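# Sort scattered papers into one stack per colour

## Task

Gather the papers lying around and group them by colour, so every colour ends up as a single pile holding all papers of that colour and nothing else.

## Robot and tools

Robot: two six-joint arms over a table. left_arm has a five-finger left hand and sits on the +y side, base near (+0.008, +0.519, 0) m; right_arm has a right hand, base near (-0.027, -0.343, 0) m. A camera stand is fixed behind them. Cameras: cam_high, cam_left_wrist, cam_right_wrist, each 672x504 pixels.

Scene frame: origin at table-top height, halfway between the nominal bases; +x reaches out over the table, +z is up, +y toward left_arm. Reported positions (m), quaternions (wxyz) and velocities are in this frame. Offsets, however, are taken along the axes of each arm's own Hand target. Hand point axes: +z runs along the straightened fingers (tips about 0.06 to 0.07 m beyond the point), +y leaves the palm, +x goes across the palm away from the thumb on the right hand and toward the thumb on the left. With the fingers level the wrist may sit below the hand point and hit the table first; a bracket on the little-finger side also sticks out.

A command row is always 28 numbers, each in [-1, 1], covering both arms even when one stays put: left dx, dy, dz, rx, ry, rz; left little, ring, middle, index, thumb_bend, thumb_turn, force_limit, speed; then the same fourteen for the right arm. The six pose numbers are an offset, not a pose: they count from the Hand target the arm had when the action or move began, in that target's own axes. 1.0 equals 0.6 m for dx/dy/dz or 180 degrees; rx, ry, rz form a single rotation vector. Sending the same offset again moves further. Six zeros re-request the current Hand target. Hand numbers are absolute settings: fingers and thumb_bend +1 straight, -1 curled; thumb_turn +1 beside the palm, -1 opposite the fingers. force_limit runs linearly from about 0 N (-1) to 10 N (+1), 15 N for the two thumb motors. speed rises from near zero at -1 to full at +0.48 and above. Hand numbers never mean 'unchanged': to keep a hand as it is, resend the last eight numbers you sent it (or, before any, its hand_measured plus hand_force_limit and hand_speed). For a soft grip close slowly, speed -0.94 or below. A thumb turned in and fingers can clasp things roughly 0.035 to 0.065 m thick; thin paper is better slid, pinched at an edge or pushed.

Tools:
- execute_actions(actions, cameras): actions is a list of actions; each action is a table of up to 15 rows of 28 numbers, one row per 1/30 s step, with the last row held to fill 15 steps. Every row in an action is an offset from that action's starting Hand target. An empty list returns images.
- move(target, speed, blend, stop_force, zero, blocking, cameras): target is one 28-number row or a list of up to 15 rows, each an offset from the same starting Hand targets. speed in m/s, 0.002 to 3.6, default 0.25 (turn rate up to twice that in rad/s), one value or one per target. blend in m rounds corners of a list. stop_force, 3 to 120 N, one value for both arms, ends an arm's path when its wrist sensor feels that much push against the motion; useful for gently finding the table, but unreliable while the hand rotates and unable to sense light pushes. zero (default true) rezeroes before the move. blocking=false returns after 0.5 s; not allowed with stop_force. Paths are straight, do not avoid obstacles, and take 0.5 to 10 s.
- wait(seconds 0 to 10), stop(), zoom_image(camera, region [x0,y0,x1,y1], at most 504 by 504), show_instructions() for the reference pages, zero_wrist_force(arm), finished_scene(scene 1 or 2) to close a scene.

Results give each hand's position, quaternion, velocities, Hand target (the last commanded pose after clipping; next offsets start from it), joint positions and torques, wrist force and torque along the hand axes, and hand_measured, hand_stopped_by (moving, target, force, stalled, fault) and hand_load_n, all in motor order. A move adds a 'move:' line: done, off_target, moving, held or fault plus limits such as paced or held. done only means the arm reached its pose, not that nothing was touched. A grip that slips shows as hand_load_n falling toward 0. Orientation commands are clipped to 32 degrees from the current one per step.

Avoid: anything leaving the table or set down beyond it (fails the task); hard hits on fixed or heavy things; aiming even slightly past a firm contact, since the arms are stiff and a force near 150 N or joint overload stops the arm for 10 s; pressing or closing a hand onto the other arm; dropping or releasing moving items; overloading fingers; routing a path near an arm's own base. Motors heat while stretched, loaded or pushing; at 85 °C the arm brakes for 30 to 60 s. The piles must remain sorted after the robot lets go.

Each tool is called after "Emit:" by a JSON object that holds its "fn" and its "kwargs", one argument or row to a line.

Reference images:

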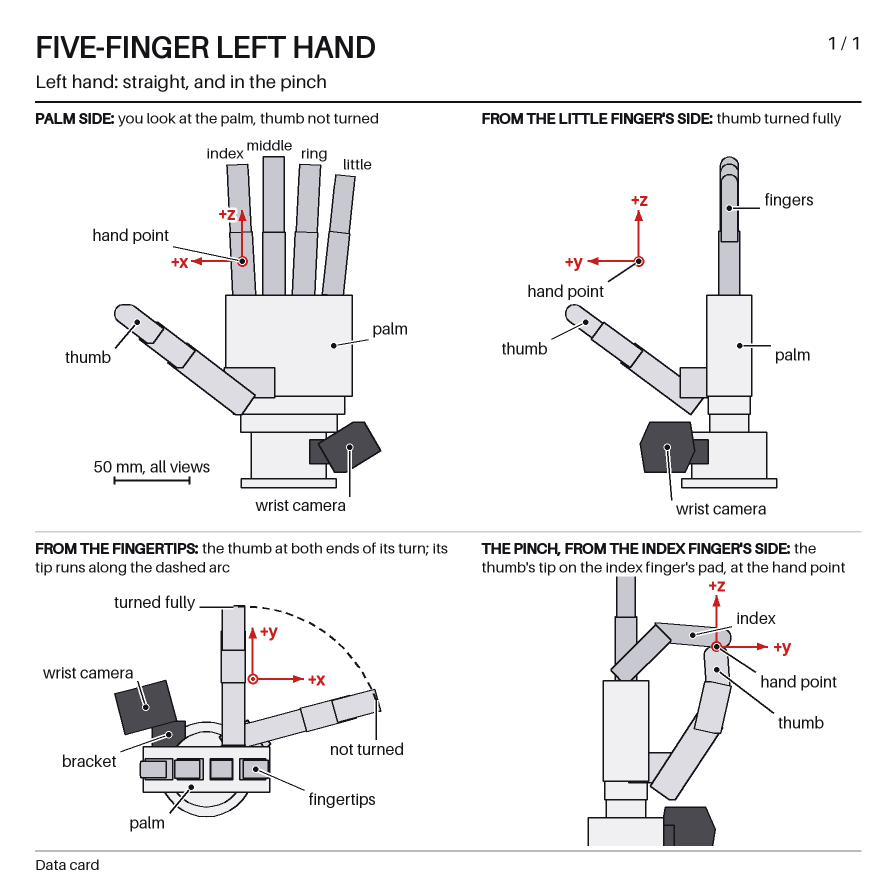

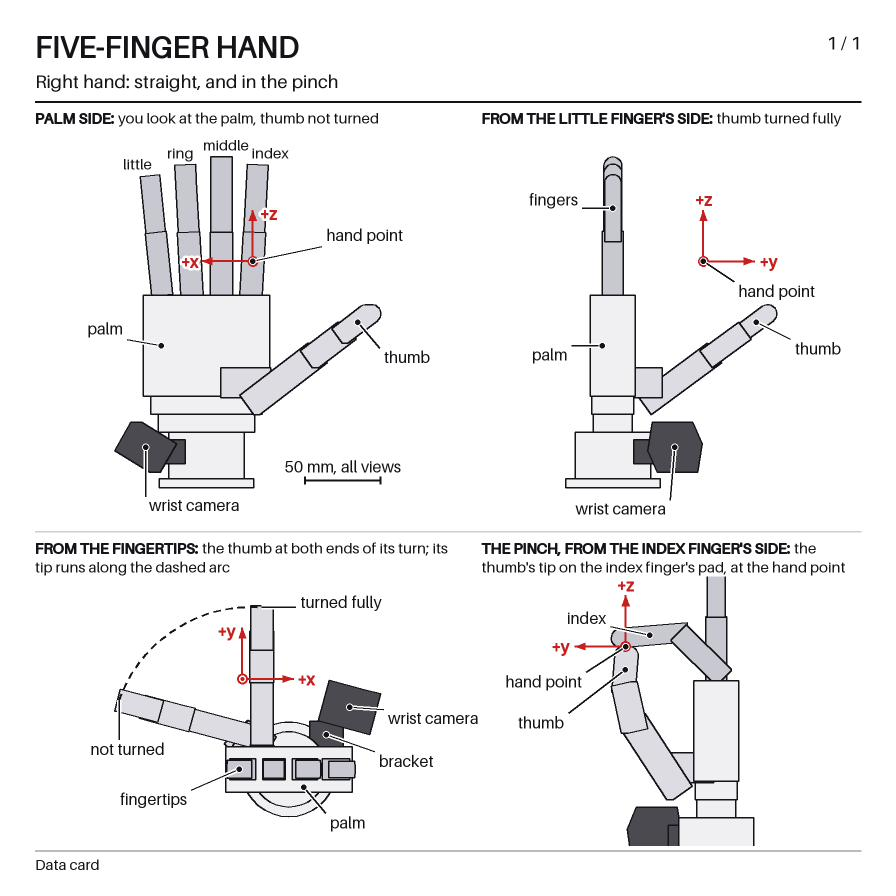

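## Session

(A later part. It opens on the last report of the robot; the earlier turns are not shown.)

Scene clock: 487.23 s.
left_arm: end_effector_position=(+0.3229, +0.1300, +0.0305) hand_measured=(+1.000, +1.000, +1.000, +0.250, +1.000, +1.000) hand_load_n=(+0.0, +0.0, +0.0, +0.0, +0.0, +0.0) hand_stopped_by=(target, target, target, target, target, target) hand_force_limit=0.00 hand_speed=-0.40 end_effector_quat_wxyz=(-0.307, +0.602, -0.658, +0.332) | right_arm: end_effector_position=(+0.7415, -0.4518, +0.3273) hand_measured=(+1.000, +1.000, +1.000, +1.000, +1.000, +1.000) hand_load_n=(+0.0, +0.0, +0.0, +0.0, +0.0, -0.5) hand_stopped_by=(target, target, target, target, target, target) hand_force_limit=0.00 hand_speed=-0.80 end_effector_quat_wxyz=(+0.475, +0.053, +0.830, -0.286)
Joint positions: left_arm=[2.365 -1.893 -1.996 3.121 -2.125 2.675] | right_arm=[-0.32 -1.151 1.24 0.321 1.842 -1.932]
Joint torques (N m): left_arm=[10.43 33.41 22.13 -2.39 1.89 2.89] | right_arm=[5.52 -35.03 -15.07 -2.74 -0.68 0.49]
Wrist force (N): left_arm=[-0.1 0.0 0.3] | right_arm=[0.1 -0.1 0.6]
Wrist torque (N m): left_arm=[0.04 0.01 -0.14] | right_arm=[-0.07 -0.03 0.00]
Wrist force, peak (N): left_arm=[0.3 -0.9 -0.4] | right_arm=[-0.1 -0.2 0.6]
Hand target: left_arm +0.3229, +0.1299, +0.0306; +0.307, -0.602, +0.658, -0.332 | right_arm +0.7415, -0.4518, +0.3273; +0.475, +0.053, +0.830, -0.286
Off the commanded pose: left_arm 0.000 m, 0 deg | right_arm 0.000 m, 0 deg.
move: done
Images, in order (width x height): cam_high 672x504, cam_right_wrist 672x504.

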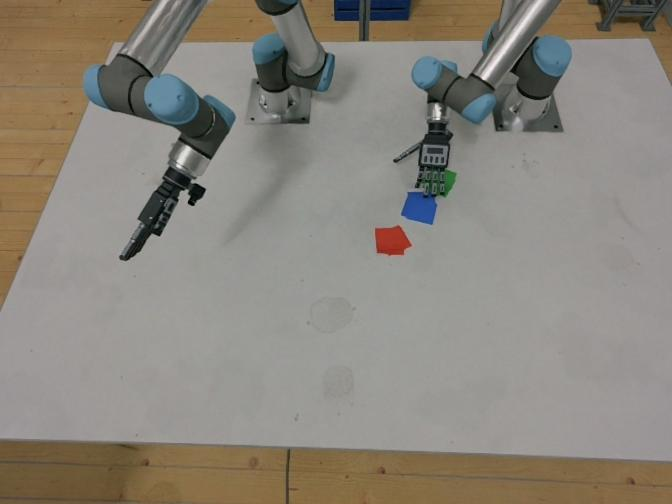

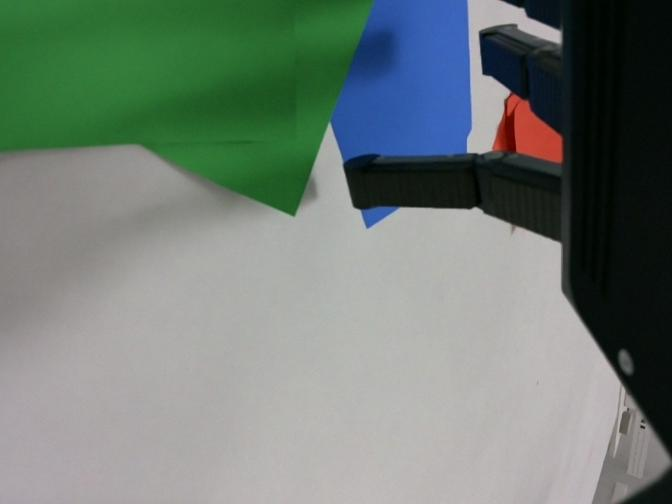

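Emit:
{"fn": "move", "kwargs": {
  "target": [
    [0.0083,0.0140,-0.0021,0,0,0,1,1,1,0.25,1,1,0,-0.4,0,0,0,0,0,0,1,1,1,1,1,1,0,-0.8]
  ],
  "speed": 0.03,
  "cameras": ["cam_right_wrist"]
}}

Emit:
{"fn": "zoom_image", "kwargs": {
  "camera": "cam_right_wrist",
  "region": [240, 60, 480, 260]
}}

Scene clock: 488.20 s.
left_arm: end_effector_position=(+0.3165, +0.1255, +0.0245) hand_measured=(+1.000, +1.000, +1.000, +0.250, +1.000, +1.000) hand_load_n=(+0.0, +0.0, +0.0, +0.5, +0.0, +0.0) hand_stopped_by=(target, target, target, target, target, target) hand_force_limit=0.00 hand_speed=-0.40 end_effector_quat_wxyz=(-0.307, +0.602, -0.658, +0.332) | right_arm: end_effector_position=(+0.7415, -0.4518, +0.3273) hand_measured=(+1.000, +1.000, +1.000, +1.000, +1.000, +1.000) hand_load_n=(+0.0, +0.0, +0.0, +0.0, +0.0, +0.0) hand_stopped_by=(target, target, target, target, target, target) hand_force_limit=0.00 hand_speed=-0.80 end_effector_quat_wxyz=(+0.475, +0.053, +0.830, -0.286)
Joint positions: left_arm=[2.343 -1.91 -1.995 3.127 -2.141 2.657] | right_arm=[-0.32 -1.151 1.24 0.321 1.842 -1.932]
Joint torques (N m): left_arm=[8.08 34.54 21.49 -0.83 0.61 2.09] | right_arm=[4.78 -36.01 -14.66 -2.88 -0.7 0.73]
Wrist force (N): left_arm=[0.3 0.0 0.3] | right_arm=[0.0 -0.2 0.6]
Wrist torque (N m): left_arm=[0.02 -0.06 -0.02] | right_arm=[-0.09 -0.01 -0.01]
Wrist force, peak (N): left_arm=[0.3 -0.3 0.4] | right_arm=[0.1 0.0 0.7]
Hand target: left_arm +0.3165, +0.1255, +0.0245; +0.307, -0.602, +0.658, -0.332 | right_arm +0.7415, -0.4518, +0.3273; +0.475, +0.053, +0.830, -0.286
Off the commanded pose: left_arm 0.000 m, 0 deg | right_arm 0.000 m, 0 deg.
move: done
Images, in order (width x height): cam_right_wrist 672x504.

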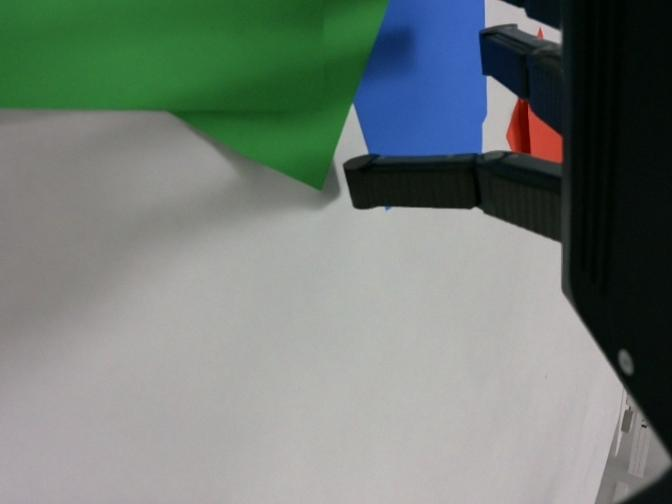

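Scaled by 2.100 from the camera's 672x504 image, which has a finer 960x720 frame.

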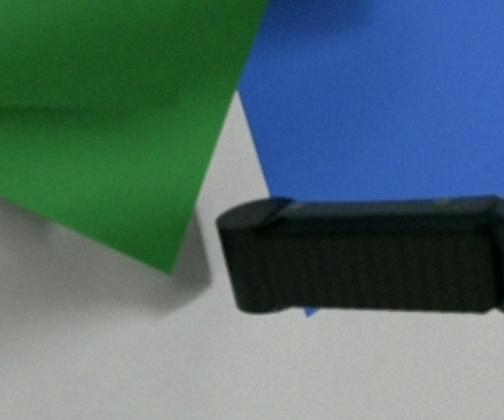

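Emit:
{"fn": "move", "kwargs": {
  "target": [
    [-0.0083,0.0057,0.0042,0,0,0,1,1,1,0.25,1,1,0,-0.4,0,0,0,0,0,0,1,1,1,1,1,1,0,-0.8],
    [-0.0083,-0.0062,0.0203,0,0,0,1,1,1,0.25,1,1,0,-0.4,0,0,0,0,0,0,1,1,1,1,1,1,0,-0.8]
  ],
  "speed": 0.02,
  "cameras": ["cam_right_wrist","cam_high"]
}}

Emit:
{"fn": "zoom_image", "kwargs": {
  "camera": "cam_high",
  "region": [392, 178, 440, 226]
}}

Scene clock: 489.97 s.
left_arm: end_effector_position=(+0.3291, +0.1294, +0.0204) hand_measured=(+1.000, +1.000, +1.000, +0.250, +1.000, +1.000) hand_load_n=(+0.0, +0.0, +0.0, +0.0, +0.0, +0.0) hand_stopped_by=(target, target, target, target, target, target) hand_force_limit=0.00 hand_speed=-0.40 end_effector_quat_wxyz=(-0.307, +0.602, -0.658, +0.332) | right_arm: end_effector_position=(+0.7415, -0.4518, +0.3273) hand_measured=(+1.000, +1.000, +1.000, +1.000, +1.000, +1.000) hand_load_n=(+0.0, +0.0, +0.0, +0.0, +0.0, +0.0) hand_stopped_by=(target, target, target, target, target, target) hand_force_limit=0.00 hand_speed=-0.80 end_effector_quat_wxyz=(+0.475, +0.053, +0.830, -0.286)
Joint positions: left_arm=[2.376 -1.916 -1.997 3.149 -2.117 2.685] | right_arm=[-0.32 -1.151 1.24 0.321 1.842 -1.932]
Joint torques (N m): left_arm=[-10.5 28.94 7.79 0.59 -0.89 -0.14] | right_arm=[4.17 -36.9 -14.91 -2.9 -0.68 0.57]
Wrist force (N): left_arm=[0.0 0.1 0.2] | right_arm=[0.1 -0.2 0.4]
Wrist torque (N m): left_arm=[0.05 -0.03 -0.14] | right_arm=[-0.07 -0.02 0.00]
Wrist force, peak (N): left_arm=[0.2 -0.4 0.6] | right_arm=[0.0 -0.2 0.7]
Hand target: left_arm +0.3290, +0.1295, +0.0204; +0.307, -0.602, +0.658, -0.332 | right_arm +0.7415, -0.4518, +0.3273; +0.475, +0.053, +0.830, -0.286
Off the commanded pose: left_arm 0.000 m, 0 deg | right_arm 0.000 m, 0 deg.
move: done
Images, in order (width x height): cam_high 672x504, cam_right_wrist 672x504.

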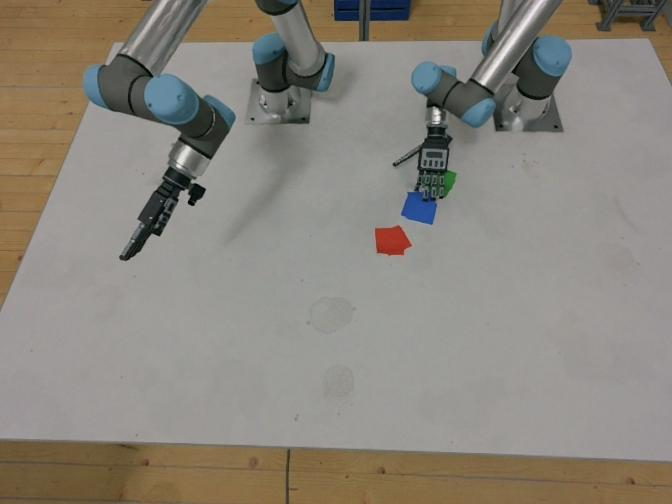

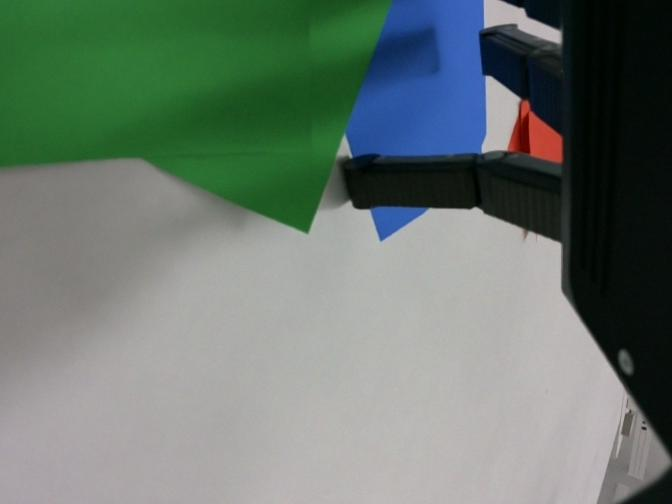

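Scaled by 10.500 from the camera's 672x504 image, which has a finer 960x720 frame.

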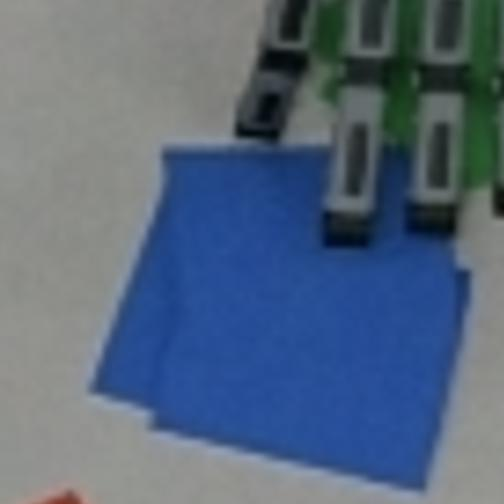

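Emit:
{"fn": "move", "kwargs": {
  "target": [
    [0,-0.0119,0.0161,0,0,0,1,1,1,0.25,1,1,0,-0.4,0,0,0,0,0,0,1,1,1,1,1,1,0,-0.8]
  ],
  "speed": 0.02,
  "cameras": ["cam_right_wrist","cam_high"]
}}

Emit:
{"fn": "zoom_image", "kwargs": {
  "camera": "cam_high",
  "region": [392, 178, 440, 226]
}}

Scene clock: 490.93 s.
left_arm: end_effector_position=(+0.3411, +0.1284, +0.0204) hand_measured=(+1.000, +1.000, +1.000, +0.250, +1.000, +1.000) hand_load_n=(+0.0, +0.0, +0.0, +0.0, +0.0, +0.0) hand_stopped_by=(target, target, target, target, target, target) hand_force_limit=0.00 hand_speed=-0.40 end_effector_quat_wxyz=(-0.307, +0.602, -0.658, +0.332) | right_arm: end_effector_position=(+0.7415, -0.4518, +0.3273) hand_measured=(+1.000, +1.000, +1.000, +1.000, +1.000, +1.000) hand_load_n=(+0.0, +0.0, +0.0, +0.0, +0.0, +0.0) hand_stopped_by=(target, target, target, target, target, target) hand_force_limit=0.00 hand_speed=-0.80 end_effector_quat_wxyz=(+0.475, +0.053, +0.830, -0.286)
Joint positions: left_arm=[2.397 -1.926 -1.98 3.15 -2.101 2.702] | right_arm=[-0.32 -1.151 1.24 0.321 1.842 -1.932]
Joint torques (N m): left_arm=[-10.69 30.03 7.55 0.76 -0.97 -0.03] | right_arm=[4.61 -34.83 -14.26 -2.89 -0.57 0.71]
Wrist force (N): left_arm=[0.2 -0.2 0.2] | right_arm=[-0.1 -0.3 0.3]
Wrist torque (N m): left_arm=[0.01 -0.06 -0.12] | right_arm=[-0.07 0.02 -0.02]
Wrist force, peak (N): left_arm=[0.2 -0.3 0.3] | right_arm=[-0.1 -0.3 0.6]
Hand target: left_arm +0.3409, +0.1284, +0.0204; +0.307, -0.602, +0.658, -0.332 | right_arm +0.7415, -0.4518, +0.3273; +0.475, +0.053, +0.830, -0.286
Off the commanded pose: left_arm 0.000 m, 0 deg | right_arm 0.000 m, 0 deg.
move: done
Images, in order (width x height): cam_high 672x504, cam_right_wrist 672x504.

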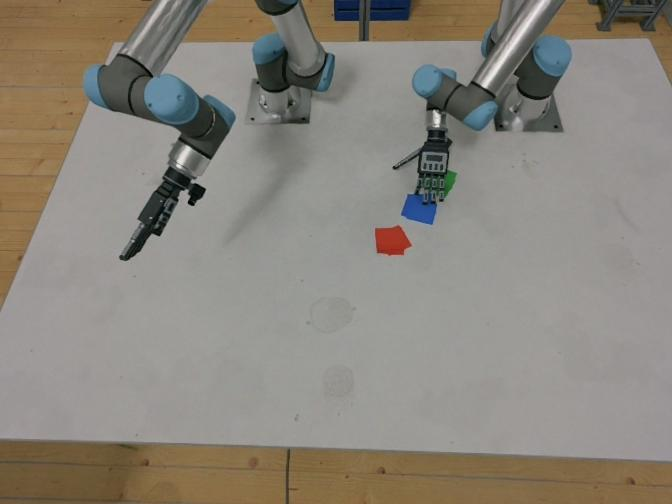

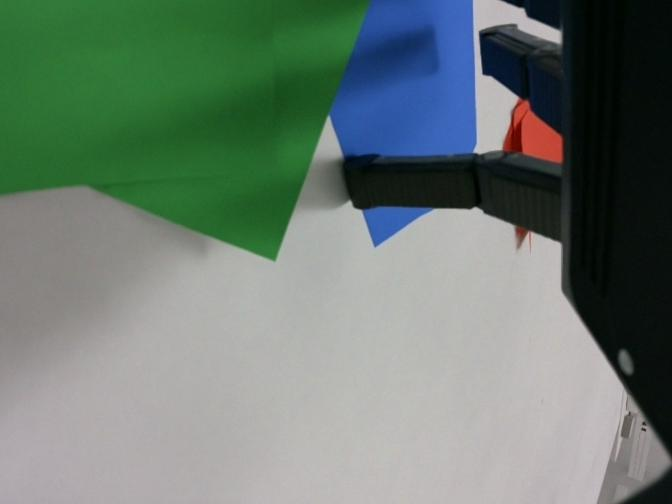

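Scaled by 10.500 from the camera's 672x504 image, which has a finer 960x720 frame.

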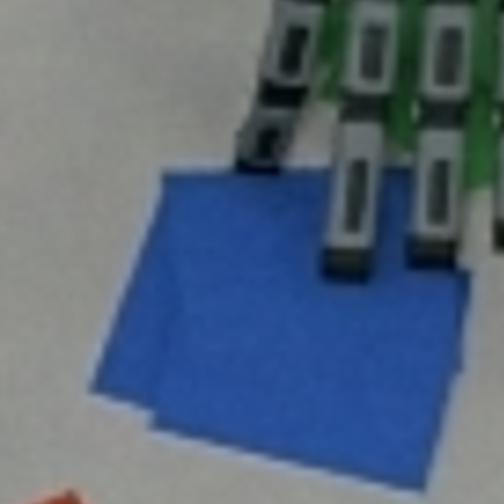

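Emit:
{"fn": "move", "kwargs": {
  "target": [
    [0,0.003,-0.004,0,0,0,1,1,1,0.25,1,1,0,-0.4,0,0,0,0,0,0,1,1,1,1,1,1,0,-0.8],
    [-0.0167,0.003,-0.004,0,0,0,1,1,1,0.25,1,1,0,-0.4,0,0,0,0,0,0,1,1,1,1,1,1,0,-0.8],
    [-0.0167,-0.0109,0.0148,0,0,0,1,1,1,0.25,1,1,0,-0.4,0,0,0,0,0,0,1,1,1,1,1,1,0,-0.8]
  ],
  "speed": 0.02,
  "blend": [0.002,0.002,0],
  "cameras": ["cam_right_wrist","cam_high"]
}}

Emit:
{"fn": "zoom_image", "kwargs": {
  "camera": "cam_high",
  "region": [392, 178, 440, 226]
}}

Scene clock: 492.77 s.
left_arm: end_effector_position=(+0.3529, +0.1374, +0.0205) hand_measured=(+1.000, +1.000, +1.000, +0.250, +1.000, +1.000) hand_load_n=(+0.0, +0.0, +0.0, +0.0, +0.0, +0.0) hand_stopped_by=(target, target, target, target, target, target) hand_force_limit=0.00 hand_speed=-0.40 end_effector_quat_wxyz=(-0.307, +0.602, -0.658, +0.332) | right_arm: end_effector_position=(+0.7415, -0.4518, +0.3273) hand_measured=(+1.000, +1.000, +1.000, +1.000, +1.000, +1.000) hand_load_n=(+0.0, +0.0, +0.0, +0.0, +0.0, +0.0) hand_stopped_by=(target, target, target, target, target, target) hand_force_limit=0.00 hand_speed=-0.80 end_effector_quat_wxyz=(+0.475, +0.053, +0.830, -0.286)
Joint positions: left_arm=[2.438 -1.917 -1.99 3.167 -2.072 2.733] | right_arm=[-0.32 -1.151 1.24 0.321 1.842 -1.932]
Joint torques (N m): left_arm=[-10.01 30 6.96 0.05 -0.86 0.05] | right_arm=[4.25 -36.04 -15.18 -2.96 -0.52 0.59]
Wrist force (N): left_arm=[0.2 0.0 0.2] | right_arm=[0.0 -0.1 0.4]
Wrist torque (N m): left_arm=[0.03 -0.05 -0.15] | right_arm=[-0.05 -0.01 0.00]
Wrist force, peak (N): left_arm=[0.1 -0.3 0.5] | right_arm=[0.0 -0.2 0.7]
Hand target: left_arm +0.3528, +0.1375, +0.0205; +0.307, -0.602, +0.658, -0.332 | right_arm +0.7415, -0.4518, +0.3273; +0.475, +0.053, +0.830, -0.286
Off the commanded pose: left_arm 0.000 m, 0 deg | right_arm 0.000 m, 0 deg.
move: done; blend cut to 0.0015 m at target 1
Images, in order (width x height): cam_high 672x504, cam_right_wrist 672x504.

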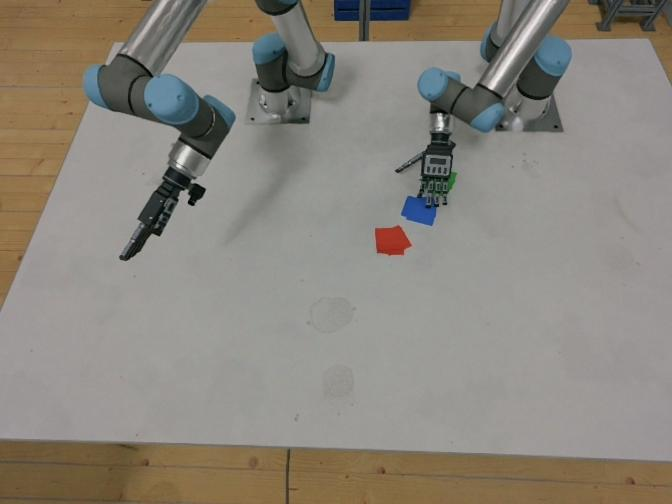

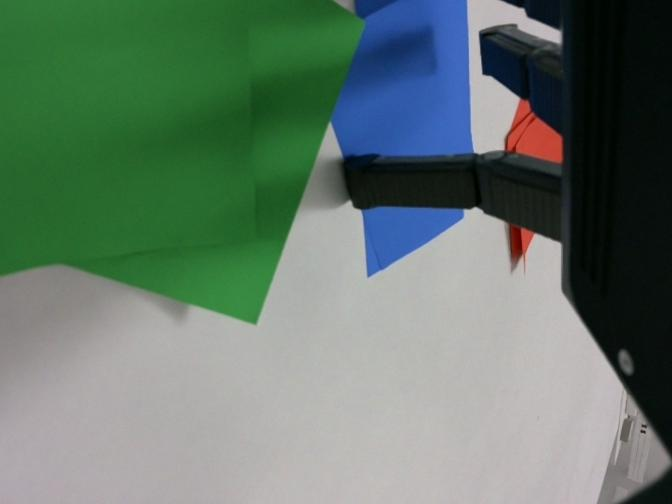

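Scaled by 10.500 from the camera's 672x504 image, which has a finer 960x720 frame.

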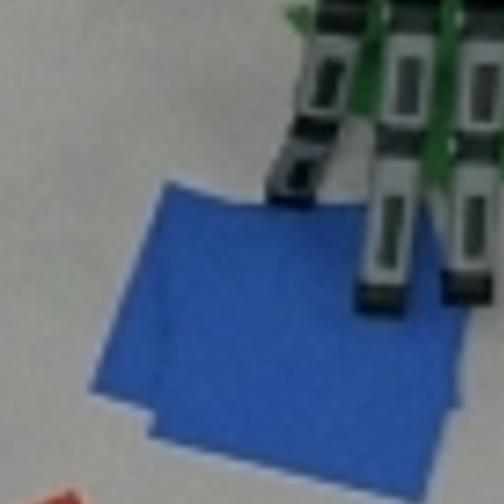

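Emit:
{"fn": "move", "kwargs": {
  "target": [
    [0,-0.0074,0.0101,0,0,0,1,1,1,0.25,1,1,0,-0.4,0,0,0,0,0,0,1,1,1,1,1,1,0,-0.8],
    [0,0.0020,-0.0027,0,0,0,1,1,1,0.25,1,1,0,-0.4,0,0,0,0,0,0,1,1,1,1,1,1,0,-0.8],
    [0,-0.0785,-0.0619,0,0,0,1,1,1,0.25,1,1,0,-0.4,0,0,0,0,0,0,1,1,1,1,1,1,0,-0.8],
    [0.22,-0.0785,-0.0619,0,0,0,1,1,1,0.25,1,1,0,-0.4,0,0,0,0,0,0,1,1,1,1,1,1,0,-0.8]
  ],
  "speed": [0.02,0.02,0.08,0.15],
  "cameras": ["cam_right_wrist","cam_high"]
}}

Emit:
{"fn": "zoom_image", "kwargs": {
  "camera": "cam_high",
  "region": [380, 160, 460, 240]
}}

Scene clock: 496.57 s.
left_arm: end_effector_position=(+0.3393, +0.0060, +0.0799) hand_measured=(+1.000, +1.000, +1.000, +0.250, +1.000, +1.000) hand_load_n=(-0.5, +0.0, +0.0, +0.0, +0.0, +0.0) hand_stopped_by=(target, target, target, target, target, target) hand_force_limit=0.00 hand_speed=-0.40 end_effector_quat_wxyz=(-0.307, +0.602, -0.658, +0.332) | right_arm: end_effector_position=(+0.7415, -0.4518, +0.3273) hand_measured=(+1.000, +1.000, +1.000, +1.000, +1.000, +1.000) hand_load_n=(+0.0, +0.0, +0.0, +0.0, +0.0, +0.0) hand_stopped_by=(target, target, target, target, target, target) hand_force_limit=0.00 hand_speed=-0.80 end_effector_quat_wxyz=(+0.475, +0.053, +0.830, -0.286)
Joint positions: left_arm=[2.204 -2.092 -1.552 2.793 -2.236 2.533] | right_arm=[-0.32 -1.151 1.24 0.321 1.842 -1.932]
Joint torques (N m): left_arm=[4.84 33.03 24.84 -0.46 1.72 2.69] | right_arm=[3.91 -35.23 -14.37 -2.8 -0.71 0.55]
Wrist force (N): left_arm=[0.7 0.0 0.5] | right_arm=[-0.1 -0.2 0.5]
Wrist torque (N m): left_arm=[-0.01 -0.14 -0.11] | right_arm=[-0.06 -0.01 -0.01]
Wrist force, peak (N): left_arm=[2.0 0.0 0.5] | right_arm=[0.1 -0.2 0.6]
Hand target: left_arm +0.3393, +0.0059, +0.0799; +0.307, -0.602, +0.658, -0.332 | right_arm +0.7415, -0.4518, +0.3273; +0.475, +0.053, +0.830, -0.286
Off the commanded pose: left_arm 0.000 m, 0 deg | right_arm 0.000 m, 0 deg.
move: done
Images, in order (width x height): cam_high 672x504, cam_right_wrist 672x504.

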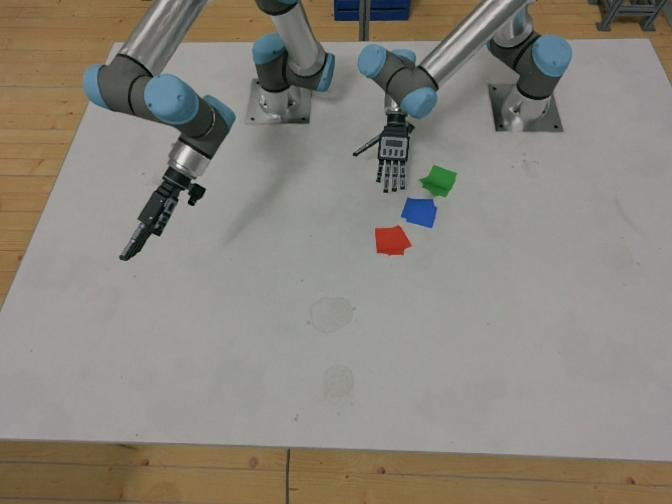

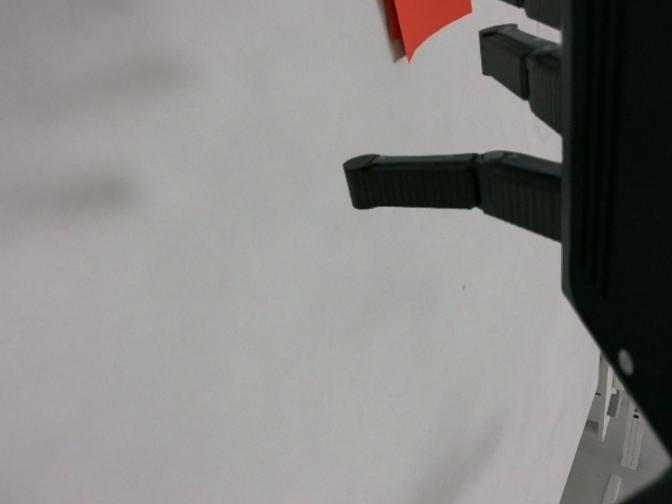

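Scaled by 6.300 from the camera's 672x504 image, which has a finer 960x720 frame.

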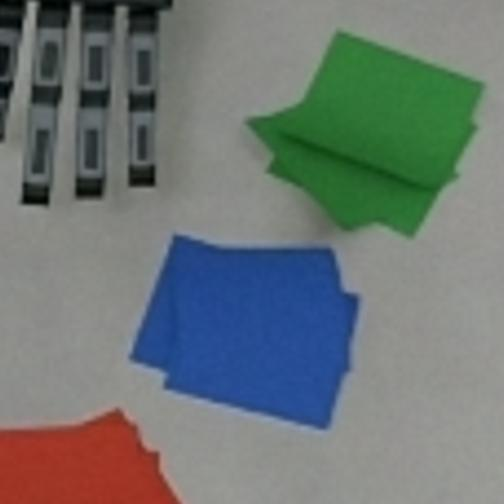

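Emit:
{"fn": "zoom_image", "kwargs": {
  "camera": "cam_high",
  "region": [366, 216, 422, 266]
}}

Emit:
{"fn": "zoom_image", "kwargs": {
  "camera": "cam_high",
  "region": [410, 156, 466, 206]
}}

Scaled by 9.000 from the camera's 672x504 image, which has a finer 960x720 frame.

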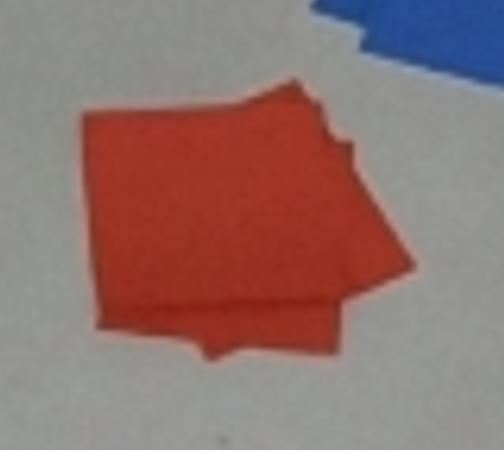

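Scaled by 9.000 from the camera's 672x504 image, which has a finer 960x720 frame.

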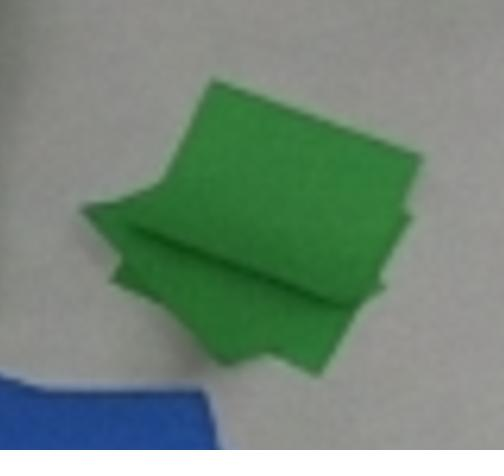

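Emit:
{"fn": "finished_scene", "kwargs": {
  "scene": 1
}}

The scene is finished: the task was done.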